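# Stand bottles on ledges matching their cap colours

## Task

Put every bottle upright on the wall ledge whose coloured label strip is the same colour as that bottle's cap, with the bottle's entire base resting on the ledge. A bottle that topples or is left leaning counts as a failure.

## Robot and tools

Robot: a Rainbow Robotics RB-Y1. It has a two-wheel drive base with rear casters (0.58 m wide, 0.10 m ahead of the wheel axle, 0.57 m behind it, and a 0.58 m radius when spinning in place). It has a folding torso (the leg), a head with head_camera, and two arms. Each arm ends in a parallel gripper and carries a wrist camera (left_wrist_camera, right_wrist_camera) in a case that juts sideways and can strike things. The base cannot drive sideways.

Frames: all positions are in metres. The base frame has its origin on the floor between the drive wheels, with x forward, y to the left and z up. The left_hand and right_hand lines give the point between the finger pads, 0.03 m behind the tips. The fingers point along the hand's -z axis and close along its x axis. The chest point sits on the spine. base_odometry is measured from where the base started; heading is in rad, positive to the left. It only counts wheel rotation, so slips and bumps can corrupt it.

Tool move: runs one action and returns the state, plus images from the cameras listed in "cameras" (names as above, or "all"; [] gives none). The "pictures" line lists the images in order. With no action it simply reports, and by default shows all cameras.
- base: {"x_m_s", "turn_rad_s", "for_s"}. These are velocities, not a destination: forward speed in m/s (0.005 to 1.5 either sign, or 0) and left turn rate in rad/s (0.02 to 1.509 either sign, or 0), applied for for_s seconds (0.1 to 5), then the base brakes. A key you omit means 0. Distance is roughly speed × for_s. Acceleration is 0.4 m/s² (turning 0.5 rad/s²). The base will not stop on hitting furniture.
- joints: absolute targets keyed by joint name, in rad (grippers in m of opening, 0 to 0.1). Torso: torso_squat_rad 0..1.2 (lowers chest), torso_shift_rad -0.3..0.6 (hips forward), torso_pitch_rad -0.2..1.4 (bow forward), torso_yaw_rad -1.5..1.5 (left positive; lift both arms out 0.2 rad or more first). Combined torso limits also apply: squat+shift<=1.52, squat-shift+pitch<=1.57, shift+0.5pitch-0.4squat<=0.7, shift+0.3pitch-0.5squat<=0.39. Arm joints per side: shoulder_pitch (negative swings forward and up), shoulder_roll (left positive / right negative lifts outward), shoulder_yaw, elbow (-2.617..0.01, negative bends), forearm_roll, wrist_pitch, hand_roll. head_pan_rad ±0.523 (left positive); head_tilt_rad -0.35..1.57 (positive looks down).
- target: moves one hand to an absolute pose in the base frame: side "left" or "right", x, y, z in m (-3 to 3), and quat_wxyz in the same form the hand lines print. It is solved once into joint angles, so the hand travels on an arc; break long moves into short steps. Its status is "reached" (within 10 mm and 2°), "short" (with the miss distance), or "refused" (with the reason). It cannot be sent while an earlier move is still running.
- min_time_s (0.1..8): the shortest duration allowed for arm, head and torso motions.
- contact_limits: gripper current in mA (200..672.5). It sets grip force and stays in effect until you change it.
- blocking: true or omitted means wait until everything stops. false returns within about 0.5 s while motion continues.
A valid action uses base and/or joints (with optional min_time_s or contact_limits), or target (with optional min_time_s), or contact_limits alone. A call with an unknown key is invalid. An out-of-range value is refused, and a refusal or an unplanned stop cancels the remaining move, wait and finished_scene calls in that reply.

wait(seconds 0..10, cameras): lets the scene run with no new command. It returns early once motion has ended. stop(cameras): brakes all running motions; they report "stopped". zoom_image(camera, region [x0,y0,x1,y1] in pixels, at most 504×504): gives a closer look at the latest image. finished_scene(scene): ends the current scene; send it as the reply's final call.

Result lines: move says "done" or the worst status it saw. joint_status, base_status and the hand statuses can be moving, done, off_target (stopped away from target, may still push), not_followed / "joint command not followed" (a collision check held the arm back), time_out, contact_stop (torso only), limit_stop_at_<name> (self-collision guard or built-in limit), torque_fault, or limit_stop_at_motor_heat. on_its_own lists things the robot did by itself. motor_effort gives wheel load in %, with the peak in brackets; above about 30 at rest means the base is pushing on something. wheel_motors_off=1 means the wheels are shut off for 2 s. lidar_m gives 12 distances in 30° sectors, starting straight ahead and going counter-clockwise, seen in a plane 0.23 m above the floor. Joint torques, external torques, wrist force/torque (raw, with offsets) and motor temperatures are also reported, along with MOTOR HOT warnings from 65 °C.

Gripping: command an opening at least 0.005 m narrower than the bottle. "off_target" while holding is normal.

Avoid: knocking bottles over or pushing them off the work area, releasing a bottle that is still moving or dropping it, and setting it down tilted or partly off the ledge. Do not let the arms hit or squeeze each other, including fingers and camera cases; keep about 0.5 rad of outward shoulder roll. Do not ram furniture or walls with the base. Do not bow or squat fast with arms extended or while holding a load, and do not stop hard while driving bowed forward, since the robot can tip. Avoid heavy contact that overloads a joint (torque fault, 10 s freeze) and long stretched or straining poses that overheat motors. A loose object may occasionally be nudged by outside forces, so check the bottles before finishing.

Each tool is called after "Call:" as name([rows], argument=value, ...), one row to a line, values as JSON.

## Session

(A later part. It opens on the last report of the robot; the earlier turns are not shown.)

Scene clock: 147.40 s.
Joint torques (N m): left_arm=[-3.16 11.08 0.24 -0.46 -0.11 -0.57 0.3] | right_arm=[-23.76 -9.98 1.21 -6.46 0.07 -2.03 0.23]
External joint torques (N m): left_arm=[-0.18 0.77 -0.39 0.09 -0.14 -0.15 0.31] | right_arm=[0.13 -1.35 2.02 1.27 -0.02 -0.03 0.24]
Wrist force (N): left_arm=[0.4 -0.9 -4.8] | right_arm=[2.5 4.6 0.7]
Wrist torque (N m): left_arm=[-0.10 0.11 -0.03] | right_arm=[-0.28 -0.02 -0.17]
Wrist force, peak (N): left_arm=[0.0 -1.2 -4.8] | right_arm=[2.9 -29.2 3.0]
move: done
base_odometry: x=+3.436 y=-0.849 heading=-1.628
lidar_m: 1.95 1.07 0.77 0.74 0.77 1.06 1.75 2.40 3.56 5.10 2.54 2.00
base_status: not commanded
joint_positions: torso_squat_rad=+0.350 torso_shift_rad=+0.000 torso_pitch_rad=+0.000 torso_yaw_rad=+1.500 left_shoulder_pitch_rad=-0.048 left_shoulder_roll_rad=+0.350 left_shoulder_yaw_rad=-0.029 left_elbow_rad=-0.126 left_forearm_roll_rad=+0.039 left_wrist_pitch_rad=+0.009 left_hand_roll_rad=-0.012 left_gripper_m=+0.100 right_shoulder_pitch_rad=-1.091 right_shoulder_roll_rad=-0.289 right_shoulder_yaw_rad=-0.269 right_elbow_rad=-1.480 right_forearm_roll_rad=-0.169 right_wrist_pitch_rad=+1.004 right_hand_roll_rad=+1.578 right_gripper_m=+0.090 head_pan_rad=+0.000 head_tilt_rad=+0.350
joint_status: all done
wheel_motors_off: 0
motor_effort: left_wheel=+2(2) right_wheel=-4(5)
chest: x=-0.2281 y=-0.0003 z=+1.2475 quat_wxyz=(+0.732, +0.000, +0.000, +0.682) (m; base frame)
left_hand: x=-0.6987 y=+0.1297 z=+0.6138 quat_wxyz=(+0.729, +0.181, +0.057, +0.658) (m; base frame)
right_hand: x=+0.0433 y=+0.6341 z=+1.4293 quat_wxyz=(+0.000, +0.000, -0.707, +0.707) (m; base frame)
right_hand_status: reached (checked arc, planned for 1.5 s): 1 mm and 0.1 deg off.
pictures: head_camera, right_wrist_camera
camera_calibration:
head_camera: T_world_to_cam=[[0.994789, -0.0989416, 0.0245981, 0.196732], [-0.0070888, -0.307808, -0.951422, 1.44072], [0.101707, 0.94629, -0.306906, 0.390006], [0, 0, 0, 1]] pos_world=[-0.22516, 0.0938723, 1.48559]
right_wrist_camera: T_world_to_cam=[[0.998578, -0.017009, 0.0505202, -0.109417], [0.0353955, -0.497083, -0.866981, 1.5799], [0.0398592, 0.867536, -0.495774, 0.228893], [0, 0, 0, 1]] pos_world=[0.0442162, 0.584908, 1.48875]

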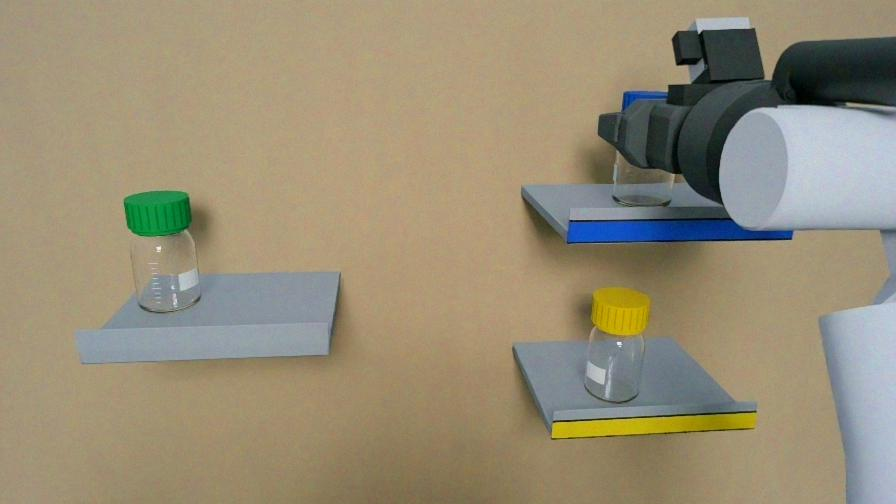

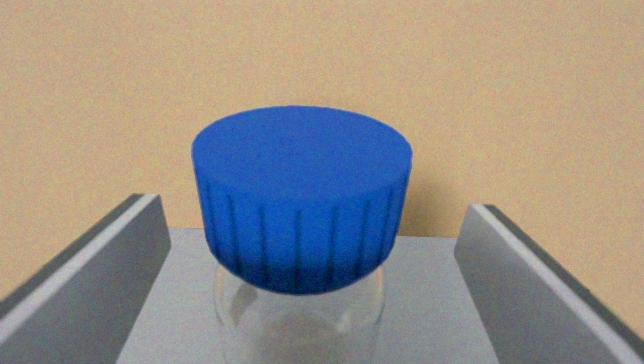

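Call:
move(target={"side": "right", "x": 0.043, "y": 0.54, "z": 1.435, "quat_wxyz": [0, 0, 0.7071, -0.7071]}, min_time_s=1.0)

Call:
move(target={"side": "right", "x": 0.043, "y": 0.45, "z": 1.41, "quat_wxyz": [0, 0, 0.7071, -0.7071]}, min_time_s=1.0)

Call:
move(base={"x_m_s": -0.4, "for_s": 1.8333}, joints={"right_shoulder_pitch_rad": -0.028, "right_shoulder_roll_rad": -0.094, "right_shoulder_yaw_rad": -0.013, "right_elbow_rad": -2.358, "right_forearm_roll_rad": -0.106, "right_wrist_pitch_rad": 0.811, "right_hand_roll_rad": 1.551, "right_gripper_m": 0.1}, min_time_s=2, cameras=["head_camera", "right_wrist_camera"])

Scene clock: 150.43 s.
Joint torques (N m): left_arm=[-3.39 10.99 0.12 -0.74 -0.14 -0.51 0.3] | right_arm=[-18.42 -7.37 -1.94 -4.95 -0.16 -1.8 -0.01]
External joint torques (N m): left_arm=[-0.4 0.67 -0.51 -0.19 -0.18 -0.09 0.31] | right_arm=[1.81 0.12 -1.01 0.24 -0.28 0.21 -0.01]
Wrist force (N): left_arm=[-0.1 -1.0 -4.4] | right_arm=[3.3 4.2 1.4]
Wrist torque (N m): left_arm=[-0.09 0.07 -0.04] | right_arm=[-0.22 0.09 -0.01]
Wrist force, peak (N): left_arm=[0.3 -1.0 -4.9] | right_arm=[4.1 6.1 1.0]
move: done
base_odometry: x=+3.436 y=-0.849 heading=-1.628
lidar_m: 1.95 1.07 0.77 0.74 0.77 1.06 1.75 2.41 3.57 5.10 2.53 2.00
base_status: not commanded
joint_positions: torso_squat_rad=+0.350 torso_shift_rad=+0.000 torso_pitch_rad=+0.000 torso_yaw_rad=+1.500 left_shoulder_pitch_rad=-0.048 left_shoulder_roll_rad=+0.350 left_shoulder_yaw_rad=-0.029 left_elbow_rad=-0.126 left_forearm_roll_rad=+0.039 left_wrist_pitch_rad=+0.009 left_hand_roll_rad=-0.012 left_gripper_m=+0.100 right_shoulder_pitch_rad=-0.935 right_shoulder_roll_rad=-0.284 right_shoulder_yaw_rad=-0.279 right_elbow_rad=-1.968 right_forearm_roll_rad=-0.190 right_wrist_pitch_rad=+1.337 right_hand_roll_rad=+1.529 right_gripper_m=+0.090 head_pan_rad=+0.000 head_tilt_rad=+0.350
joint_status: all done
wheel_motors_off: 0
motor_effort: left_wheel=+2(3) right_wheel=-2(4)
chest: x=-0.2280 y=-0.0003 z=+1.2475 quat_wxyz=(+0.732, +0.000, +0.000, +0.681) (m; base frame)
left_hand: x=-0.6987 y=+0.1297 z=+0.6139 quat_wxyz=(+0.729, +0.181, +0.058, +0.658) (m; base frame)
right_hand: x=+0.0430 y=+0.5400 z=+1.4351 quat_wxyz=(+0.000, +0.000, -0.707, +0.707) (m; base frame)
right_hand_status: reached (checked arc, planned for 1.0 s): 0 mm and 0.0 deg off.
pictures: none

Scene clock: 151.77 s.
Joint torques (N m): left_arm=[-3.12 11.14 0.1 -0.59 -0.21 -0.49 0.2] | right_arm=[-15.31 -5.78 -1.58 -3.01 0.04 -1.87 -0.23]
External joint torques (N m): left_arm=[-0.13 0.83 -0.53 -0.04 -0.25 -0.07 0.2] | right_arm=[1.05 0.64 -0.78 0.09 -0.12 0.13 -0.22]
Wrist force (N): left_arm=[-0.1 -0.9 -4.7] | right_arm=[3.2 5.4 1.1]
Wrist torque (N m): left_arm=[-0.11 0.06 -0.03] | right_arm=[-0.32 0.12 0.00]
Wrist force, peak (N): left_arm=[-0.1 -0.5 -5.0] | right_arm=[4.0 5.3 1.3]
move: done
base_odometry: x=+3.436 y=-0.849 heading=-1.628
lidar_m: 1.94 1.07 0.77 0.75 0.78 1.07 1.75 2.41 3.57 5.10 2.53 1.99
base_status: not commanded
joint_positions: torso_squat_rad=+0.350 torso_shift_rad=+0.000 torso_pitch_rad=+0.000 torso_yaw_rad=+1.500 left_shoulder_pitch_rad=-0.048 left_shoulder_roll_rad=+0.350 left_shoulder_yaw_rad=-0.029 left_elbow_rad=-0.126 left_forearm_roll_rad=+0.039 left_wrist_pitch_rad=+0.009 left_hand_roll_rad=-0.012 left_gripper_m=+0.100 right_shoulder_pitch_rad=-0.758 right_shoulder_roll_rad=-0.268 right_shoulder_yaw_rad=-0.309 right_elbow_rad=-2.384 right_forearm_roll_rad=-0.240 right_wrist_pitch_rad=+1.577 right_hand_roll_rad=+1.492 right_gripper_m=+0.090 head_pan_rad=+0.000 head_tilt_rad=+0.350
joint_status: all done
wheel_motors_off: 0
motor_effort: left_wheel=+2(2) right_wheel=-3(4)
chest: x=-0.2280 y=-0.0003 z=+1.2475 quat_wxyz=(+0.732, +0.000, +0.000, +0.681) (m; base frame)
left_hand: x=-0.6987 y=+0.1297 z=+0.6139 quat_wxyz=(+0.729, +0.181, +0.058, +0.658) (m; base frame)
right_hand: x=+0.0429 y=+0.4503 z=+1.4102 quat_wxyz=(+0.000, +0.000, -0.707, +0.707) (m; base frame)
right_hand_status: reached (checked arc, planned for 1.0 s): 0 mm and 0.0 deg off.
pictures: none

Scene clock: 155.37 s.
Joint torques (N m): left_arm=[-2.67 10.39 0.16 -0.74 -0.14 -0.54 0.29] | right_arm=[-9 -1.4 0.6 -7.74 0.19 -1.9 0.19]
External joint torques (N m): left_arm=[0.32 0.07 -0.46 -0.19 -0.17 -0.12 0.3] | right_arm=[1.37 0.3 1.58 1.14 0.03 0.1 0.2]
Wrist force (N): left_arm=[0.1 -0.9 -4.4] | right_arm=[3.1 4.4 0.6]
Wrist torque (N m): left_arm=[-0.12 0.08 -0.04] | right_arm=[-0.22 0.10 -0.17]
Wrist force, peak (N): left_arm=[0.2 -1.1 -4.9] | right_arm=[3.7 5.5 0.0]
move: done
base_odometry: x=+3.478 y=-0.116 heading=-1.629
lidar_m: 2.68 1.07 0.77 0.74 0.77 1.04 1.40 1.70 2.19 5.10 3.22 2.77
base_status: done (sent for 1.83 of 1.83 s)
joint_positions: torso_squat_rad=+0.350 torso_shift_rad=+0.000 torso_pitch_rad=+0.000 torso_yaw_rad=+1.500 left_shoulder_pitch_rad=-0.048 left_shoulder_roll_rad=+0.350 left_shoulder_yaw_rad=-0.029 left_elbow_rad=-0.126 left_forearm_roll_rad=+0.039 left_wrist_pitch_rad=+0.009 left_hand_roll_rad=-0.012 left_gripper_m=+0.100 right_shoulder_pitch_rad=-0.028 right_shoulder_roll_rad=-0.094 right_shoulder_yaw_rad=-0.013 right_elbow_rad=-2.358 right_forearm_roll_rad=-0.106 right_wrist_pitch_rad=+0.811 right_hand_roll_rad=+1.551 right_gripper_m=+0.100 head_pan_rad=+0.000 head_tilt_rad=+0.350
joint_status: all done
wheel_motors_off: 0
motor_effort: left_wheel=-4(32) right_wheel=+6(26)
chest: x=-0.2280 y=-0.0003 z=+1.2475 quat_wxyz=(+0.732, +0.000, +0.000, +0.681) (m; base frame)
left_hand: x=-0.6988 y=+0.1297 z=+0.6140 quat_wxyz=(+0.729, +0.181, +0.058, +0.658) (m; base frame)
right_hand: x=+0.0201 y=+0.4500 z=+1.2184 quat_wxyz=(+0.000, +0.000, -0.707, +0.707) (m; base frame)
pictures: head_camera, right_wrist_camera
camera_calibration:
head_camera: T_world_to_cam=[[0.994788, -0.0989983, 0.0244201, 0.196802], [-0.00728421, -0.307879, -0.951398, 1.44065], [0.101705, 0.946261, -0.306995, 0.39012], [0, 0, 0, 1]] pos_world=[-0.224959, 0.0938727, 1.48559]
right_wrist_camera: T_world_to_cam=[[0.99848, -0.0170296, 0.0524197, -0.0810433], [0.0370926, -0.495846, -0.867618, 1.30652], [0.0407672, 0.868244, -0.49446, 0.283034], [0, 0, 0, 1]] pos_world=[0.0209193, 0.40071, 1.27776]

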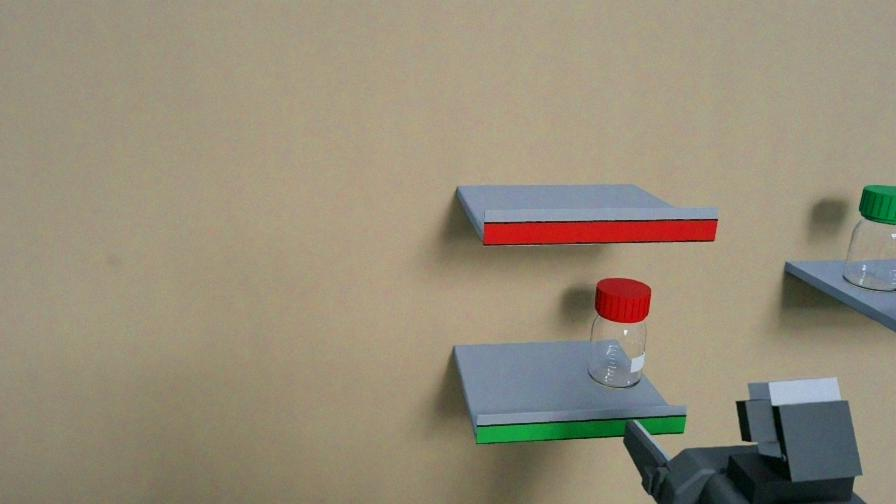

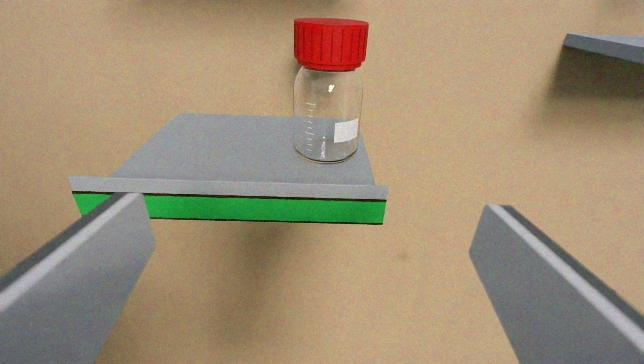

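Call:
move(target={"side": "right", "x": 0.031, "y": 0.55, "z": 1.224, "quat_wxyz": [0, 0, 0.7071, -0.7071]}, min_time_s=1.0, cameras=["right_wrist_camera"])

Call:
move(target={"side": "right", "x": 0.031, "y": 0.6, "z": 1.221, "quat_wxyz": [0, 0, 0.7071, -0.7071]}, min_time_s=0.8)

Call:
move(target={"side": "right", "x": 0.031, "y": 0.643, "z": 1.2175, "quat_wxyz": [0, 0, 0.7071, -0.7071]}, min_time_s=0.8, cameras=["head_camera", "right_wrist_camera"])

Scene clock: 157.67 s.
Joint torques (N m): left_arm=[-3.2 11.01 0.32 -0.62 -0.1 -0.36 0.26] | right_arm=[-15.55 -4.61 -1.65 -8.11 0.15 -1.96 -0.14]
External joint torques (N m): left_arm=[-0.21 0.69 -0.3 -0.07 -0.14 0.07 0.27] | right_arm=[0.81 -0.74 -0.28 1.25 -0.03 0.05 -0.13]
Wrist force (N): left_arm=[-0.2 -0.8 -4.9] | right_arm=[2.7 5.0 1.0]
Wrist torque (N m): left_arm=[-0.11 0.05 -0.04] | right_arm=[-0.30 0.03 0.01]
Wrist force, peak (N): left_arm=[0.2 -1.2 -4.9] | right_arm=[4.0 5.7 0.6]
move: done
base_odometry: x=+3.478 y=-0.116 heading=-1.629
lidar_m: 2.67 1.06 0.77 0.74 0.77 1.04 1.40 1.70 2.19 5.11 3.22 2.76
base_status: not commanded
joint_positions: torso_squat_rad=+0.350 torso_shift_rad=+0.000 torso_pitch_rad=+0.000 torso_yaw_rad=+1.500 left_shoulder_pitch_rad=-0.048 left_shoulder_roll_rad=+0.350 left_shoulder_yaw_rad=-0.029 left_elbow_rad=-0.126 left_forearm_roll_rad=+0.039 left_wrist_pitch_rad=+0.009 left_hand_roll_rad=-0.012 left_gripper_m=+0.100 right_shoulder_pitch_rad=-0.354 right_shoulder_roll_rad=-0.138 right_shoulder_yaw_rad=-0.086 right_elbow_rad=-1.940 right_forearm_roll_rad=-0.121 right_wrist_pitch_rad=+0.711 right_hand_roll_rad=+1.541 right_gripper_m=+0.100 head_pan_rad=+0.000 head_tilt_rad=+0.350
joint_status: all done
wheel_motors_off: 0
motor_effort: left_wheel=-6(6) right_wheel=+6(6)
chest: x=-0.2280 y=-0.0002 z=+1.2475 quat_wxyz=(+0.732, +0.000, +0.000, +0.681) (m; base frame)
left_hand: x=-0.6988 y=+0.1297 z=+0.6140 quat_wxyz=(+0.729, +0.181, +0.058, +0.658) (m; base frame)
right_hand: x=+0.0308 y=+0.5491 z=+1.2241 quat_wxyz=(+0.000, +0.000, -0.707, +0.707) (m; base frame)
right_hand_status: reached (checked arc, planned for 1.0 s): 1 mm and 0.0 deg off.
pictures: right_wrist_camera
camera_calibration:
right_wrist_camera: T_world_to_cam=[[0.998533, -0.0169856, 0.0514041, -0.0891614], [0.0361935, -0.496672, -0.867183, 1.36017], [0.0402606, 0.867772, -0.495329, 0.200785], [0, 0, 0, 1]] pos_world=[0.0317176, 0.499809, 1.28355]

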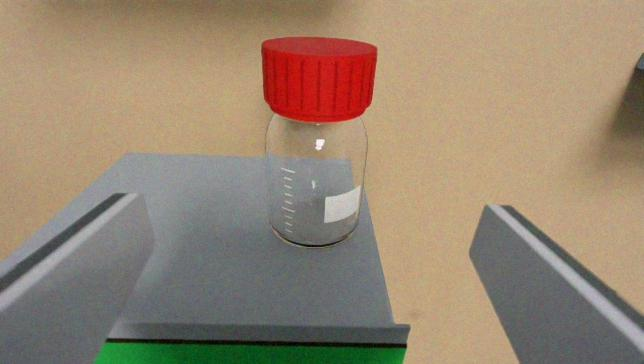

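Scene clock: 158.80 s.
Joint torques (N m): left_arm=[-3.27 10.4 0.17 -0.65 0.01 -0.43 0.27] | right_arm=[-18.34 -6.04 -2.26 -8.68 0.13 -1.81 -0.18]
External joint torques (N m): left_arm=[-0.28 0.08 -0.46 -0.1 -0.02 0 0.27] | right_arm=[0.85 -1.15 -0.87 1.14 -0.06 0.2 -0.18]
Wrist force (N): left_arm=[0.2 -0.9 -4.6] | right_arm=[2.3 4.4 1.1]
Wrist torque (N m): left_arm=[-0.10 0.09 -0.03] | right_arm=[-0.30 0.01 -0.16]
Wrist force, peak (N): left_arm=[0.0 -1.0 -4.7] | right_arm=[3.5 5.6 1.1]
move: done
base_odometry: x=+3.478 y=-0.116 heading=-1.629
lidar_m: 2.68 1.06 0.77 0.74 0.77 1.04 1.40 1.69 2.19 5.10 3.22 2.76
base_status: not commanded
joint_positions: torso_squat_rad=+0.350 torso_shift_rad=+0.000 torso_pitch_rad=+0.000 torso_yaw_rad=+1.500 left_shoulder_pitch_rad=-0.048 left_shoulder_roll_rad=+0.350 left_shoulder_yaw_rad=-0.029 left_elbow_rad=-0.126 left_forearm_roll_rad=+0.039 left_wrist_pitch_rad=+0.009 left_hand_roll_rad=-0.012 left_gripper_m=+0.100 right_shoulder_pitch_rad=-0.508 right_shoulder_roll_rad=-0.151 right_shoulder_yaw_rad=-0.104 right_elbow_rad=-1.679 right_forearm_roll_rad=-0.118 right_wrist_pitch_rad=+0.601 right_hand_roll_rad=+1.543 right_gripper_m=+0.100 head_pan_rad=+0.000 head_tilt_rad=+0.350
joint_status: all done
wheel_motors_off: 0
motor_effort: left_wheel=-6(6) right_wheel=+6(6)
chest: x=-0.2280 y=-0.0002 z=+1.2475 quat_wxyz=(+0.732, +0.000, +0.000, +0.681) (m; base frame)
left_hand: x=-0.6988 y=+0.1297 z=+0.6140 quat_wxyz=(+0.729, +0.181, +0.058, +0.658) (m; base frame)
right_hand: x=+0.0307 y=+0.6000 z=+1.2210 quat_wxyz=(+0.000, +0.000, -0.707, +0.707) (m; base frame)
right_hand_status: reached (checked arc, planned for 0.8 s): 0 mm and 0.0 deg off.
pictures: none

Scene clock: 159.93 s.
Joint torques (N m): left_arm=[-3.11 10.75 -0.06 -0.42 0 -0.45 0.29] | right_arm=[-20.47 -7.23 -2.35 -8.83 0.01 -1.7 -0.1]
External joint torques (N m): left_arm=[-0.13 0.43 -0.69 0.13 -0.03 -0.03 0.29] | right_arm=[1.11 -1.28 -0.95 1.37 -0.19 0.31 -0.09]
Wrist force (N): left_arm=[0.3 -0.8 -4.4] | right_arm=[2.2 4.7 1.4]
Wrist torque (N m): left_arm=[-0.13 0.10 -0.04] | right_arm=[-0.25 -0.04 -0.17]
Wrist force, peak (N): left_arm=[0.1 -1.0 -4.7] | right_arm=[3.5 5.7 0.9]
move: done
base_odometry: x=+3.478 y=-0.116 heading=-1.629
lidar_m: 2.67 1.07 0.77 0.74 0.77 1.04 1.40 1.70 2.20 5.10 3.22 2.76
base_status: not commanded
joint_positions: torso_squat_rad=+0.350 torso_shift_rad=+0.000 torso_pitch_rad=+0.000 torso_yaw_rad=+1.500 left_shoulder_pitch_rad=-0.048 left_shoulder_roll_rad=+0.350 left_shoulder_yaw_rad=-0.029 left_elbow_rad=-0.126 left_forearm_roll_rad=+0.039 left_wrist_pitch_rad=+0.009 left_hand_roll_rad=-0.012 left_gripper_m=+0.100 right_shoulder_pitch_rad=-0.650 right_shoulder_roll_rad=-0.170 right_shoulder_yaw_rad=-0.117 right_elbow_rad=-1.421 right_forearm_roll_rad=-0.122 right_wrist_pitch_rad=+0.482 right_hand_roll_rad=+1.543 right_gripper_m=+0.100 head_pan_rad=+0.000 head_tilt_rad=+0.350
joint_status: all done
wheel_motors_off: 0
motor_effort: left_wheel=-6(6) right_wheel=+5(6)
chest: x=-0.2280 y=-0.0002 z=+1.2475 quat_wxyz=(+0.732, +0.000, +0.000, +0.681) (m; base frame)
left_hand: x=-0.6988 y=+0.1297 z=+0.6140 quat_wxyz=(+0.729, +0.181, +0.058, +0.658) (m; base frame)
right_hand: x=+0.0307 y=+0.6430 z=+1.2175 quat_wxyz=(+0.000, +0.000, -0.707, +0.707) (m; base frame)
right_hand_status: reached (checked arc, planned for 0.8 s): 0 mm and 0.0 deg off.
pictures: head_camera, right_wrist_camera
camera_calibration:
head_camera: T_world_to_cam=[[0.994788, -0.098996, 0.0244186, 0.196814], [-0.00729451, -0.307968, -0.951369, 1.44064], [0.101702, 0.946232, -0.307085, 0.390162], [0, 0, 0, 1]] pos_world=[-0.224959, 0.093973, 1.48559]
right_wrist_camera: T_world_to_cam=[[0.998535, -0.0164601, 0.0515491, -0.0876237], [0.0365928, -0.496394, -0.867326, 1.40109], [0.0398649, 0.867941, -0.495064, 0.115609], [0, 0, 0, 1]] pos_world=[0.0316166, 0.59371, 1.27696]

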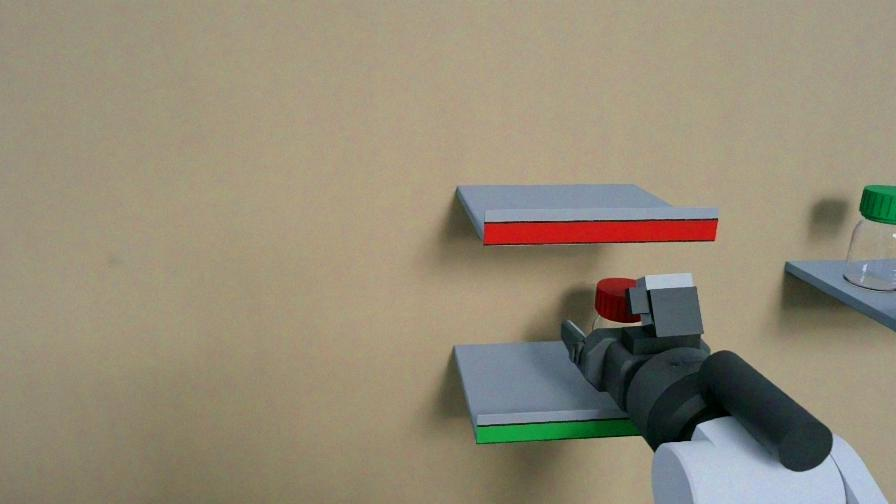

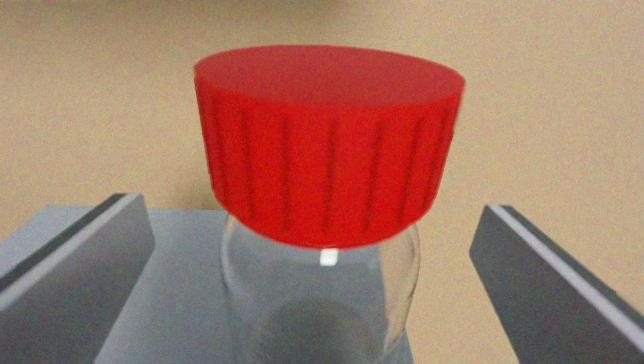

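Call:
move(joints={"right_gripper_m": 0.035})

Call:
move(target={"side": "right", "x": 0.031, "y": 0.64, "z": 1.239, "quat_wxyz": [0, 0, 0.7071, -0.7071]}, min_time_s=0.7)

Call:
move(target={"side": "right", "x": 0.031, "y": 0.55, "z": 1.242, "quat_wxyz": [0, 0, 0.7071, -0.7071]}, min_time_s=0.9)

Call:
move(target={"side": "right", "x": 0.0, "y": 0.45, "z": 1.27, "quat_wxyz": [0, 0, 0.7071, -0.7071]}, min_time_s=0.9)

Call:
move(target={"side": "right", "x": -0.02, "y": 0.45, "z": 1.44, "quat_wxyz": [0, 0, 0.7071, -0.7071]}, min_time_s=1.2, cameras=["head_camera", "right_wrist_camera"])

Scene clock: 161.70 s.
Joint torques (N m): left_arm=[-3.09 10.72 0.17 -0.7 -0.06 -0.44 0.4] | right_arm=[-21.26 -7.04 -2.62 -8.95 0.11 -1.76 -0.04]
External joint torques (N m): left_arm=[-0.1 0.39 -0.46 -0.15 -0.09 -0.01 0.41] | right_arm=[0.33 -1.08 -1.23 1.26 -0.08 0.25 -0.03]
Wrist force (N): left_arm=[0.3 -0.9 -4.5] | right_arm=[2.0 4.7 1.7]
Wrist torque (N m): left_arm=[-0.11 0.11 -0.02] | right_arm=[-0.31 -0.07 -0.17]
Wrist force, peak (N): left_arm=[0.0 -0.9 -4.8] | right_arm=[3.2 5.3 0.5]
move: off_target
base_odometry: x=+3.478 y=-0.116 heading=-1.629
lidar_m: 2.68 1.06 0.78 0.74 0.77 1.04 1.40 1.70 2.20 5.10 3.22 2.76
base_status: not commanded
joint_positions: torso_squat_rad=+0.350 torso_shift_rad=+0.000 torso_pitch_rad=+0.000 torso_yaw_rad=+1.500 left_shoulder_pitch_rad=-0.048 left_shoulder_roll_rad=+0.350 left_shoulder_yaw_rad=-0.029 left_elbow_rad=-0.126 left_forearm_roll_rad=+0.039 left_wrist_pitch_rad=+0.009 left_hand_roll_rad=-0.012 left_gripper_m=+0.100 right_shoulder_pitch_rad=-0.650 right_shoulder_roll_rad=-0.170 right_shoulder_yaw_rad=-0.117 right_elbow_rad=-1.421 right_forearm_roll_rad=-0.122 right_wrist_pitch_rad=+0.482 right_hand_roll_rad=+1.543 right_gripper_m=+0.055 head_pan_rad=+0.000 head_tilt_rad=+0.350
joint_status: right_gripper_m off_target (ended at +0.055, target +0.035)
wheel_motors_off: 0
motor_effort: left_wheel=-5(6) right_wheel=+5(7)
chest: x=-0.2280 y=-0.0002 z=+1.2475 quat_wxyz=(+0.732, +0.000, +0.000, +0.681) (m; base frame)
left_hand: x=-0.6988 y=+0.1297 z=+0.6140 quat_wxyz=(+0.729, +0.181, +0.058, +0.658) (m; base frame)
right_hand: x=+0.0308 y=+0.6430 z=+1.2175 quat_wxyz=(+0.000, +0.000, -0.707, +0.707) (m; base frame)
pictures: none

Scene clock: 162.73 s.
Joint torques (N m): left_arm=[-3.16 10.96 0.17 -0.64 -0.15 -0.47 0.34] | right_arm=[-22.18 -7.68 -2.05 -9.72 0.16 -2.03 -0.13]
External joint torques (N m): left_arm=[-0.18 0.64 -0.46 -0.09 -0.18 -0.04 0.34] | right_arm=[-0.53 -1.58 -0.62 0.26 -0.04 -0.02 -0.12]
Wrist force (N): left_arm=[0.1 -0.9 -4.5] | right_arm=[2.8 6.9 0.4]
Wrist torque (N m): left_arm=[-0.10 0.08 -0.04] | right_arm=[-0.36 0.02 -0.05]
Wrist force, peak (N): left_arm=[0.2 -1.0 -4.8] | right_arm=[3.4 7.1 1.4]
move: done
base_odometry: x=+3.478 y=-0.116 heading=-1.629
lidar_m: 2.68 1.06 0.78 0.74 0.77 1.04 1.40 1.70 2.19 5.10 3.22 2.75
base_status: not commanded
joint_positions: torso_squat_rad=+0.350 torso_shift_rad=+0.000 torso_pitch_rad=+0.000 torso_yaw_rad=+1.500 left_shoulder_pitch_rad=-0.048 left_shoulder_roll_rad=+0.350 left_shoulder_yaw_rad=-0.029 left_elbow_rad=-0.126 left_forearm_roll_rad=+0.039 left_wrist_pitch_rad=+0.009 left_hand_roll_rad=-0.012 left_gripper_m=+0.100 right_shoulder_pitch_rad=-0.670 right_shoulder_roll_rad=-0.177 right_shoulder_yaw_rad=-0.125 right_elbow_rad=-1.469 right_forearm_roll_rad=-0.122 right_wrist_pitch_rad=+0.548 right_hand_roll_rad=+1.537 right_gripper_m=+0.055 head_pan_rad=+0.000 head_tilt_rad=+0.350
joint_status: all done
wheel_motors_off: 0
motor_effort: left_wheel=-6(6) right_wheel=+6(6)
chest: x=-0.2280 y=-0.0002 z=+1.2475 quat_wxyz=(+0.732, +0.000, +0.000, +0.681) (m; base frame)
left_hand: x=-0.6988 y=+0.1297 z=+0.6140 quat_wxyz=(+0.729, +0.181, +0.058, +0.658) (m; base frame)
right_hand: x=+0.0308 y=+0.6401 z=+1.2383 quat_wxyz=(+0.000, +0.000, -0.708, +0.706) (m; base frame)
right_hand_status: reached (checked arc, planned for 0.7 s): 1 mm and 0.1 deg off.
pictures: none

Scene clock: 164.00 s.
Joint torques (N m): left_arm=[-3.06 10.39 -0.02 -0.55 -0.16 -0.55 0.36] | right_arm=[-16.83 -3.62 0.41 -9.08 0.1 -2.59 -0.25]
External joint torques (N m): left_arm=[-0.08 0.07 -0.65 0 -0.2 -0.12 0.36] | right_arm=[-0.07 0.56 1.8 -0.02 -0.09 -0.58 -0.24]
Wrist force (N): left_arm=[0.0 -0.8 -4.6] | right_arm=[3.3 6.5 0.1]
Wrist torque (N m): left_arm=[-0.11 0.07 -0.04] | right_arm=[-0.26 0.14 0.05]
Wrist force, peak (N): left_arm=[0.3 -1.0 -4.7] | right_arm=[4.2 8.0 0.9]
move: done
base_odometry: x=+3.478 y=-0.116 heading=-1.629
lidar_m: 2.68 1.06 0.77 0.74 0.78 1.04 1.40 1.70 2.19 5.10 3.23 2.77
base_status: not commanded
joint_positions: torso_squat_rad=+0.350 torso_shift_rad=+0.000 torso_pitch_rad=+0.000 torso_yaw_rad=+1.500 left_shoulder_pitch_rad=-0.048 left_shoulder_roll_rad=+0.350 left_shoulder_yaw_rad=-0.029 left_elbow_rad=-0.126 left_forearm_roll_rad=+0.039 left_wrist_pitch_rad=+0.009 left_hand_roll_rad=-0.012 left_gripper_m=+0.100 right_shoulder_pitch_rad=-0.396 right_shoulder_roll_rad=-0.146 right_shoulder_yaw_rad=-0.100 right_elbow_rad=-1.957 right_forearm_roll_rad=-0.123 right_wrist_pitch_rad=+0.769 right_hand_roll_rad=+1.535 right_gripper_m=+0.055 head_pan_rad=+0.000 head_tilt_rad=+0.350
joint_status: all done
wheel_motors_off: 0
motor_effort: left_wheel=-6(7) right_wheel=+5(7)
chest: x=-0.2280 y=-0.0002 z=+1.2475 quat_wxyz=(+0.732, +0.000, +0.000, +0.681) (m; base frame)
left_hand: x=-0.6988 y=+0.1297 z=+0.6140 quat_wxyz=(+0.729, +0.181, +0.058, +0.658) (m; base frame)
right_hand: x=+0.0313 y=+0.5505 z=+1.2419 quat_wxyz=(+0.000, +0.000, -0.707, +0.707) (m; base frame)
right_hand_status: reached (checked arc, planned for 0.9 s): 1 mm and 0.0 deg off.
pictures: none

Scene clock: 165.50 s.
Joint torques (N m): left_arm=[-3.16 10.58 0.22 -0.41 -0.09 -0.56 0.24] | right_arm=[-11.27 -0.72 1.41 -7.25 0.05 -2.43 -0.06]
External joint torques (N m): left_arm=[-0.17 0.26 -0.41 0.14 -0.13 -0.13 0.25] | right_arm=[0.62 0.63 1.99 0.17 -0.13 -0.42 -0.05]
Wrist force (N): left_arm=[-0.1 -1.0 -4.6] | right_arm=[2.7 5.8 0.5]
Wrist torque (N m): left_arm=[-0.12 0.05 -0.04] | right_arm=[-0.15 0.06 -0.04]
Wrist force, peak (N): left_arm=[0.4 -0.9 -4.8] | right_arm=[-5.7 -13.8 -0.8]
move: done
base_odometry: x=+3.478 y=-0.116 heading=-1.629
lidar_m: 2.68 1.06 0.77 0.74 0.77 1.04 1.39 1.70 2.19 5.10 3.22 2.77
base_status: not commanded
joint_positions: torso_squat_rad=+0.350 torso_shift_rad=+0.000 torso_pitch_rad=+0.000 torso_yaw_rad=+1.500 left_shoulder_pitch_rad=-0.048 left_shoulder_roll_rad=+0.350 left_shoulder_yaw_rad=-0.029 left_elbow_rad=-0.126 left_forearm_roll_rad=+0.039 left_wrist_pitch_rad=+0.009 left_hand_roll_rad=-0.012 left_gripper_m=+0.100 right_shoulder_pitch_rad=-0.201 right_shoulder_roll_rad=-0.061 right_shoulder_yaw_rad=-0.009 right_elbow_rad=-2.435 right_forearm_roll_rad=-0.026 right_wrist_pitch_rad=+1.053 right_hand_roll_rad=+1.519 right_gripper_m=+0.055 head_pan_rad=+0.000 head_tilt_rad=+0.350
joint_status: all done
wheel_motors_off: 0
motor_effort: left_wheel=-8(8) right_wheel=+6(7)
chest: x=-0.2280 y=-0.0002 z=+1.2475 quat_wxyz=(+0.732, +0.000, +0.000, +0.681) (m; base frame)
left_hand: x=-0.6988 y=+0.1298 z=+0.6140 quat_wxyz=(+0.729, +0.181, +0.058, +0.658) (m; base frame)
right_hand: x=+0.0006 y=+0.4505 z=+1.2701 quat_wxyz=(+0.000, +0.000, -0.707, +0.707) (m; base frame)
right_hand_status: reached (checked arc, planned for 0.9 s): 1 mm and 0.1 deg off.
pictures: none

Scene clock: 167.07 s.
Joint torques (N m): left_arm=[-3.16 10.6 -0.09 -0.34 -0.14 -0.35 0.29] | right_arm=[-17.29 -5.48 -1.37 -2.3 0.09 -2.33 -0.3]
External joint torques (N m): left_arm=[-0.17 0.28 -0.71 0.21 -0.17 0.08 0.29] | right_arm=[-0.11 -0.88 -0.72 -0.09 -0.08 -0.33 -0.29]
Wrist force (N): left_arm=[0.0 -1.1 -4.4] | right_arm=[2.9 5.9 1.4]
Wrist torque (N m): left_arm=[-0.10 0.07 -0.03] | right_arm=[-0.17 0.05 -0.04]
Wrist force, peak (N): left_arm=[0.0 -0.8 -4.8] | right_arm=[2.7 8.1 0.1]
move: done
base_odometry: x=+3.478 y=-0.116 heading=-1.629
lidar_m: 2.67 1.07 0.78 0.74 0.77 1.05 1.40 1.70 2.19 5.10 3.22 2.76
base_status: not commanded
joint_positions: torso_squat_rad=+0.350 torso_shift_rad=+0.000 torso_pitch_rad=+0.000 torso_yaw_rad=+1.500 left_shoulder_pitch_rad=-0.048 left_shoulder_roll_rad=+0.350 left_shoulder_yaw_rad=-0.029 left_elbow_rad=-0.126 left_forearm_roll_rad=+0.039 left_wrist_pitch_rad=+0.009 left_hand_roll_rad=-0.012 left_gripper_m=+0.100 right_shoulder_pitch_rad=-0.942 right_shoulder_roll_rad=-0.140 right_shoulder_yaw_rad=-0.158 right_elbow_rad=-2.358 right_forearm_roll_rad=+0.002 right_wrist_pitch_rad=+1.698 right_hand_roll_rad=+1.473 right_gripper_m=+0.055 head_pan_rad=+0.000 head_tilt_rad=+0.350
joint_status: all done
wheel_motors_off: 0
motor_effort: left_wheel=-7(8) right_wheel=+6(7)
chest: x=-0.2280 y=-0.0002 z=+1.2475 quat_wxyz=(+0.732, +0.000, +0.000, +0.681) (m; base frame)
left_hand: x=-0.6988 y=+0.1297 z=+0.6140 quat_wxyz=(+0.729, +0.181, +0.058, +0.658) (m; base frame)
right_hand: x=-0.0201 y=+0.4500 z=+1.4399 quat_wxyz=(+0.000, +0.000, -0.707, +0.707) (m; base frame)
right_hand_status: reached (checked arc, planned for 1.2 s): 0 mm and 0.0 deg off.
pictures: head_camera, right_wrist_camera
camera_calibration:
head_camera: T_world_to_cam=[[0.994787, -0.0990026, 0.0244321, 0.196794], [-0.00728707, -0.307999, -0.951359, 1.44063], [0.101712, 0.946221, -0.307115, 0.390209], [0, 0, 0, 1]] pos_world=[-0.224959, 0.0939731, 1.48559]
right_wrist_camera: T_world_to_cam=[[0.998531, -0.0165332, 0.0516052, -0.0515945], [0.0365962, -0.496591, -0.867213, 1.49995], [0.0399645, 0.867827, -0.495256, 0.395585], [0, 0, 0, 1]] pos_world=[-0.0191831, 0.40071, 1.49936]

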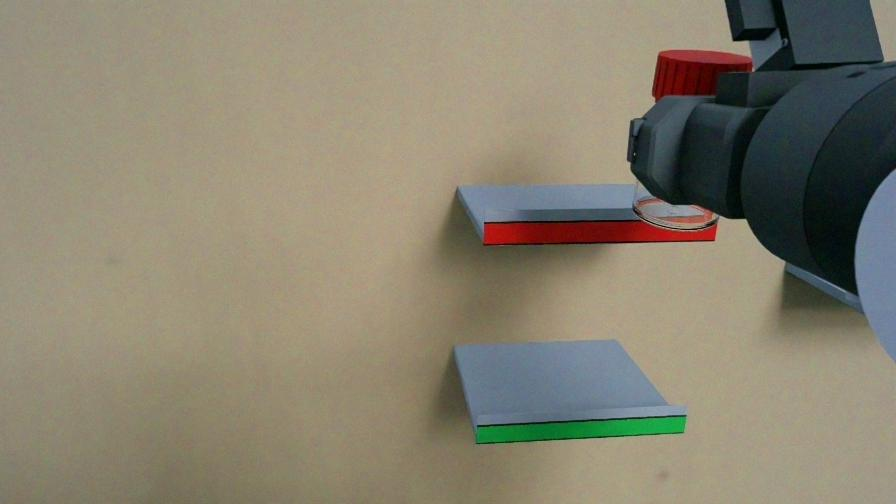

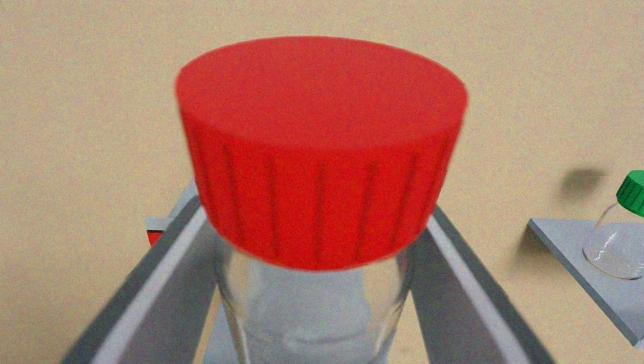

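Call:
move(target={"side": "right", "x": -0.02, "y": 0.45, "z": 1.455, "quat_wxyz": [0, 0, 0.6428, -0.766]}, min_time_s=1.0, cameras=["head_camera", "right_wrist_camera"])

Scene clock: 172.77 s.
Joint torques (N m): left_arm=[-3 10.7 0.16 -0.32 -0.15 -0.56 0.34] | right_arm=[-19.53 -7.95 -0.55 -1.32 0.5 -1.99 -0.09]
External joint torques (N m): left_arm=[-0.01 0.38 -0.47 0.23 -0.19 -0.13 0.35] | right_arm=[-1.38 -1.72 1.79 -0.02 0.01 -0.07 -0.08]
Wrist force (N): left_arm=[-0.1 -1.0 -4.5] | right_arm=[3.2 6.7 0.2]
Wrist torque (N m): left_arm=[-0.10 0.07 -0.04] | right_arm=[-0.29 0.10 0.05]
Wrist force, peak (N): left_arm=[0.1 -0.9 -5.0] | right_arm=[3.9 6.9 1.8]
move: done
base_odometry: x=+3.478 y=-0.116 heading=-1.629
lidar_m: 2.68 1.06 0.78 0.74 0.77 1.04 1.40 1.70 2.19 5.10 3.22 2.76
base_status: not commanded
joint_positions: torso_squat_rad=+0.350 torso_shift_rad=+0.000 torso_pitch_rad=+0.000 torso_yaw_rad=+1.500 left_shoulder_pitch_rad=-0.048 left_shoulder_roll_rad=+0.350 left_shoulder_yaw_rad=-0.029 left_elbow_rad=-0.126 left_forearm_roll_rad=+0.039 left_wrist_pitch_rad=+0.009 left_hand_roll_rad=-0.012 left_gripper_m=+0.100 right_shoulder_pitch_rad=-1.118 right_shoulder_roll_rad=-0.351 right_shoulder_yaw_rad=-0.119 right_elbow_rad=-2.236 right_forearm_roll_rad=-0.173 right_wrist_pitch_rad=+1.919 right_hand_roll_rad=+1.289 right_gripper_m=+0.055 head_pan_rad=+0.000 head_tilt_rad=+0.350
joint_status: all done
wheel_motors_off: 0
motor_effort: left_wheel=-8(8) right_wheel=+6(7)
chest: x=-0.2280 y=-0.0002 z=+1.2475 quat_wxyz=(+0.732, +0.000, +0.000, +0.681) (m; base frame)
left_hand: x=-0.6988 y=+0.1297 z=+0.6140 quat_wxyz=(+0.729, +0.181, +0.058, +0.658) (m; base frame)
right_hand: x=-0.0196 y=+0.4504 z=+1.4541 quat_wxyz=(-0.001, +0.001, -0.649, +0.761) (m; base frame)
right_hand_status: reached (checked arc, planned for 1.0 s): 1 mm and 0.9 deg off.
pictures: head_camera, right_wrist_camera
camera_calibration:
head_camera: T_world_to_cam=[[0.994787, -0.0990026, 0.0244321, 0.196794], [-0.00728707, -0.307999, -0.951359, 1.44063], [0.101712, 0.946221, -0.307115, 0.390209], [0, 0, 0, 1]] pos_world=[-0.224959, 0.0939731, 1.48559]
right_wrist_camera: T_world_to_cam=[[0.998586, -0.00514824, 0.0529144, -0.0597759], [0.0380081, -0.626789, -0.778261, 1.44175], [0.0371728, 0.779172, -0.625707, 0.631745], [0, 0, 0, 1]] pos_world=[-0.0185906, 0.411129, 1.52051]

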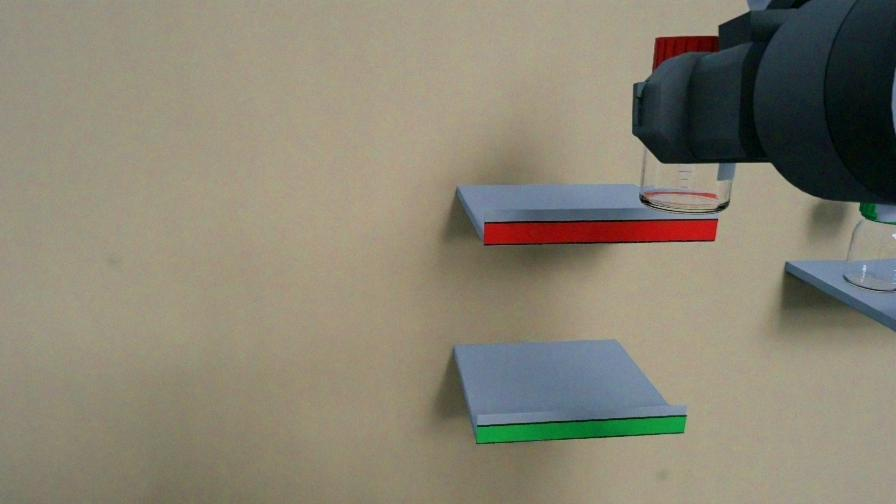

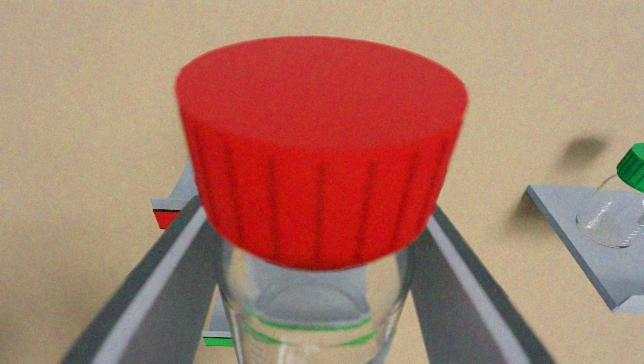

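Call:
move(target={"side": "right", "x": -0.03, "y": 0.55, "z": 1.46, "quat_wxyz": [0, 0, 0.6428, -0.766]}, min_time_s=1.2)

Call:
move(target={"side": "right", "x": -0.03, "y": 0.64, "z": 1.45, "quat_wxyz": [0, 0, 0.6428, -0.766]}, min_time_s=1.2, cameras=["head_camera", "right_wrist_camera"])

Call:
move(target={"side": "right", "x": -0.03, "y": 0.64, "z": 1.42, "quat_wxyz": [0, 0, 0.6428, -0.766]}, min_time_s=1.2, cameras=["head_camera", "right_wrist_camera"])

Scene clock: 175.07 s.
Joint torques (N m): left_arm=[-3.32 10.8 -0.18 -0.37 -0.04 -0.45 0.38] | right_arm=[-22.55 -7.3 -0.78 -4.59 0.63 -1.93 0.26]
External joint torques (N m): left_arm=[-0.34 0.48 -0.8 0.18 -0.08 -0.03 0.38] | right_arm=[-0.95 -0.14 1.99 -0.2 0.1 0 0.27]
Wrist force (N): left_arm=[0.0 -0.7 -4.6] | right_arm=[3.9 6.4 -0.2]
Wrist torque (N m): left_arm=[-0.13 0.07 -0.04] | right_arm=[-0.32 0.16 -0.21]
Wrist force, peak (N): left_arm=[0.2 -1.0 -4.8] | right_arm=[3.8 6.8 0.3]
move: done
base_odometry: x=+3.478 y=-0.116 heading=-1.629
lidar_m: 2.67 1.07 0.77 0.74 0.77 1.04 1.40 1.70 2.20 5.10 3.22 2.75
base_status: not commanded
joint_positions: torso_squat_rad=+0.350 torso_shift_rad=+0.000 torso_pitch_rad=+0.000 torso_yaw_rad=+1.500 left_shoulder_pitch_rad=-0.048 left_shoulder_roll_rad=+0.350 left_shoulder_yaw_rad=-0.029 left_elbow_rad=-0.126 left_forearm_roll_rad=+0.039 left_wrist_pitch_rad=+0.009 left_hand_roll_rad=-0.012 left_gripper_m=+0.100 right_shoulder_pitch_rad=-1.202 right_shoulder_roll_rad=-0.328 right_shoulder_yaw_rad=-0.075 right_elbow_rad=-1.794 right_forearm_roll_rad=-0.121 right_wrist_pitch_rad=+1.576 right_hand_roll_rad=+1.314 right_gripper_m=+0.055 head_pan_rad=+0.000 head_tilt_rad=+0.350
joint_status: all done
wheel_motors_off: 0
motor_effort: left_wheel=-8(8) right_wheel=+6(7)
chest: x=-0.2280 y=-0.0002 z=+1.2475 quat_wxyz=(+0.732, +0.000, +0.000, +0.681) (m; base frame)
left_hand: x=-0.6988 y=+0.1297 z=+0.6140 quat_wxyz=(+0.729, +0.181, +0.058, +0.658) (m; base frame)
right_hand: x=-0.0297 y=+0.5500 z=+1.4599 quat_wxyz=(+0.000, +0.000, -0.643, +0.766) (m; base frame)
right_hand_status: reached (checked arc, planned for 1.2 s): 0 mm and 0.0 deg off.
pictures: none

Scene clock: 176.60 s.
Joint torques (N m): left_arm=[-3.06 10.57 0.24 -0.47 -0.1 -0.44 0.33] | right_arm=[-25.56 -8.6 -0.15 -6.7 0.48 -2.01 0.13]
External joint torques (N m): left_arm=[-0.07 0.25 -0.38 0.08 -0.14 -0.01 0.34] | right_arm=[-0.87 -0.2 2.35 0.42 -0.02 -0.06 0.13]
Wrist force (N): left_arm=[-0.2 -0.9 -4.4] | right_arm=[3.6 5.5 -0.6]
Wrist torque (N m): left_arm=[-0.12 0.05 -0.05] | right_arm=[-0.24 0.13 -0.16]
Wrist force, peak (N): left_arm=[-0.1 -1.0 -4.7] | right_arm=[3.0 7.7 -0.7]
move: done
base_odometry: x=+3.478 y=-0.116 heading=-1.629
lidar_m: 2.68 1.07 0.78 0.74 0.77 1.05 1.39 1.70 2.19 5.11 3.22 2.76
base_status: not commanded
joint_positions: torso_squat_rad=+0.350 torso_shift_rad=+0.000 torso_pitch_rad=+0.000 torso_yaw_rad=+1.500 left_shoulder_pitch_rad=-0.048 left_shoulder_roll_rad=+0.350 left_shoulder_yaw_rad=-0.029 left_elbow_rad=-0.126 left_forearm_roll_rad=+0.039 left_wrist_pitch_rad=+0.009 left_hand_roll_rad=-0.012 left_gripper_m=+0.100 right_shoulder_pitch_rad=-1.320 right_shoulder_roll_rad=-0.316 right_shoulder_yaw_rad=-0.070 right_elbow_rad=-1.317 right_forearm_roll_rad=-0.107 right_wrist_pitch_rad=+1.217 right_hand_roll_rad=+1.347 right_gripper_m=+0.055 head_pan_rad=+0.000 head_tilt_rad=+0.350
joint_status: all done
wheel_motors_off: 0
motor_effort: left_wheel=-8(8) right_wheel=+5(7)
chest: x=-0.2280 y=-0.0002 z=+1.2475 quat_wxyz=(+0.732, +0.000, +0.000, +0.681) (m; base frame)
left_hand: x=-0.6988 y=+0.1298 z=+0.6140 quat_wxyz=(+0.729, +0.181, +0.058, +0.658) (m; base frame)
right_hand: x=-0.0298 y=+0.6399 z=+1.4498 quat_wxyz=(+0.000, +0.000, -0.643, +0.766) (m; base frame)
right_hand_status: reached (checked arc, planned for 1.2 s): 0 mm and 0.0 deg off.
pictures: head_camera, right_wrist_camera
camera_calibration:
head_camera: T_world_to_cam=[[0.994787, -0.0990026, 0.0244321, 0.196794], [-0.00728707, -0.307999, -0.951359, 1.44063], [0.101712, 0.946221, -0.307115, 0.390209], [0, 0, 0, 1]] pos_world=[-0.224959, 0.0939731, 1.48559]
right_wrist_camera: T_world_to_cam=[[0.998548, -0.00792843, 0.0532761, -0.0473019], [0.0358941, -0.639524, -0.767932, 1.55069], [0.0401599, 0.76873, -0.638311, 0.506861], [0, 0, 0, 1]] pos_world=[-0.0287828, 0.601688, 1.51688]

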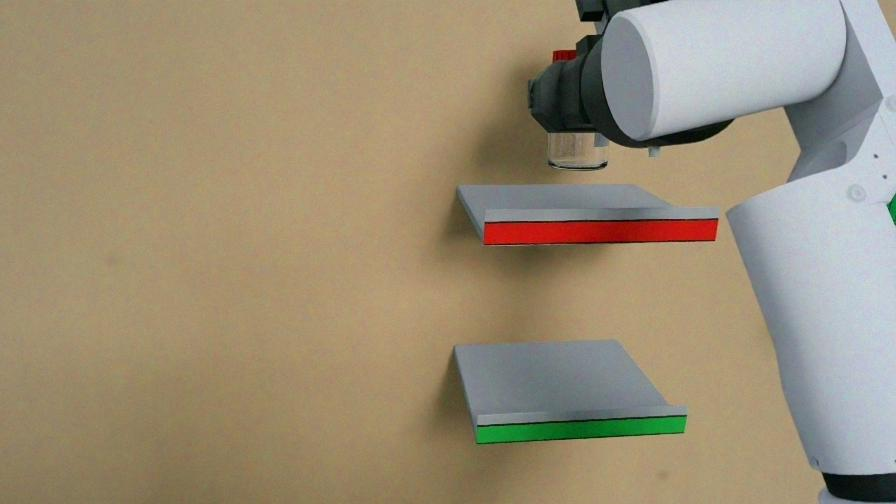

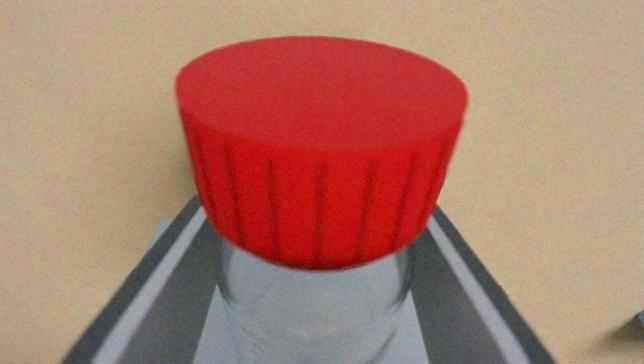

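Scene clock: 178.13 s.
Joint torques (N m): left_arm=[-3.06 10.85 -0.01 -0.51 -0.06 -0.46 0.22] | right_arm=[-22.79 -8.07 -0.61 -7.33 0.57 -2.45 -0.27]
External joint torques (N m): left_arm=[-0.07 0.53 -0.63 0.04 -0.1 -0.03 0.23] | right_arm=[1.71 -0.03 2.01 -0.03 0.05 -0.5 -0.27]
Wrist force (N): left_arm=[0.3 -0.9 -4.6] | right_arm=[3.1 5.6 -0.2]
Wrist torque (N m): left_arm=[-0.13 0.11 -0.04] | right_arm=[-0.21 0.08 0.00]
Wrist force, peak (N): left_arm=[0.1 -0.9 -4.8] | right_arm=[3.6 7.0 -0.8]
move: done
base_odometry: x=+3.478 y=-0.116 heading=-1.629
lidar_m: 2.68 1.07 0.77 0.74 0.77 1.04 1.39 1.70 2.19 5.10 3.23 2.75
base_status: not commanded
joint_positions: torso_squat_rad=+0.350 torso_shift_rad=+0.000 torso_pitch_rad=+0.000 torso_yaw_rad=+1.500 left_shoulder_pitch_rad=-0.048 left_shoulder_roll_rad=+0.350 left_shoulder_yaw_rad=-0.029 left_elbow_rad=-0.126 left_forearm_roll_rad=+0.039 left_wrist_pitch_rad=+0.009 left_hand_roll_rad=-0.012 left_gripper_m=+0.100 right_shoulder_pitch_rad=-1.230 right_shoulder_roll_rad=-0.295 right_shoulder_yaw_rad=-0.057 right_elbow_rad=-1.384 right_forearm_roll_rad=-0.090 right_wrist_pitch_rad=+1.192 right_hand_roll_rad=+1.337 right_gripper_m=+0.055 head_pan_rad=+0.000 head_tilt_rad=+0.350
joint_status: all done
wheel_motors_off: 0
motor_effort: left_wheel=-8(8) right_wheel=+6(7)
chest: x=-0.2280 y=-0.0002 z=+1.2475 quat_wxyz=(+0.732, +0.000, +0.000, +0.681) (m; base frame)
left_hand: x=-0.6988 y=+0.1298 z=+0.6140 quat_wxyz=(+0.729, +0.181, +0.058, +0.658) (m; base frame)
right_hand: x=-0.0298 y=+0.6400 z=+1.4201 quat_wxyz=(+0.000, +0.000, -0.643, +0.766) (m; base frame)
right_hand_status: reached (checked arc, planned for 1.2 s): 0 mm and 0.0 deg off.
pictures: head_camera, right_wrist_camera
camera_calibration:
head_camera: T_world_to_cam=[[0.994787, -0.0990026, 0.0244321, 0.196794], [-0.00728707, -0.307999, -0.951359, 1.44063], [0.101712, 0.946221, -0.307115, 0.390209], [0, 0, 0, 1]] pos_world=[-0.224959, 0.0939731, 1.48559]
right_wrist_camera: T_world_to_cam=[[0.998548, -0.00793538, 0.0532751, -0.0456133], [0.035892, -0.639465, -0.767982, 1.52799], [0.0401618, 0.768779, -0.638252, 0.487712], [0, 0, 0, 1]] pos_world=[-0.0288828, 0.601788, 1.48718]

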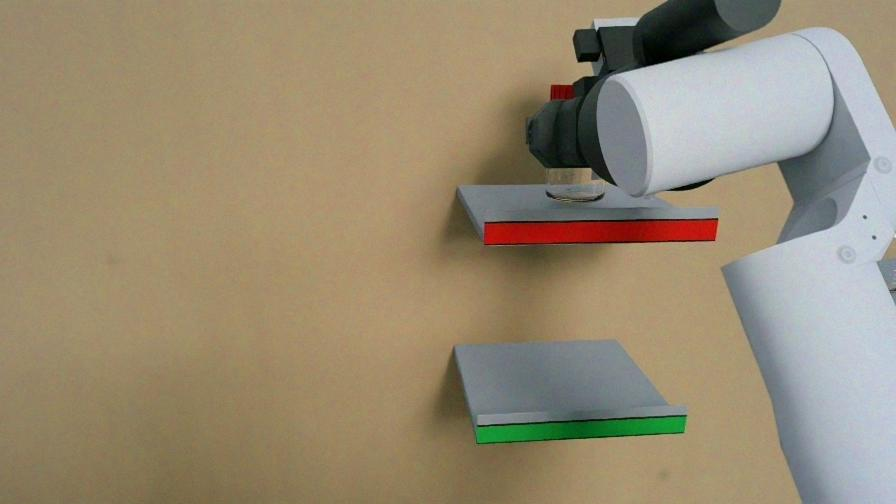

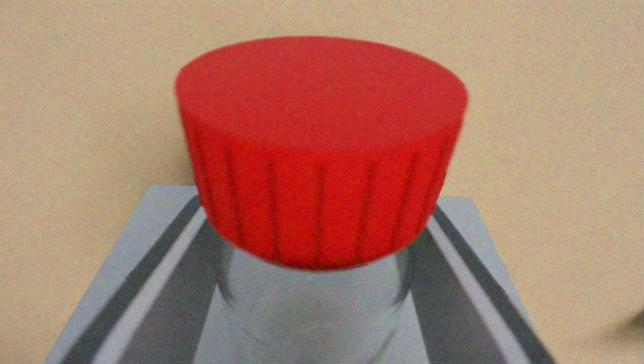

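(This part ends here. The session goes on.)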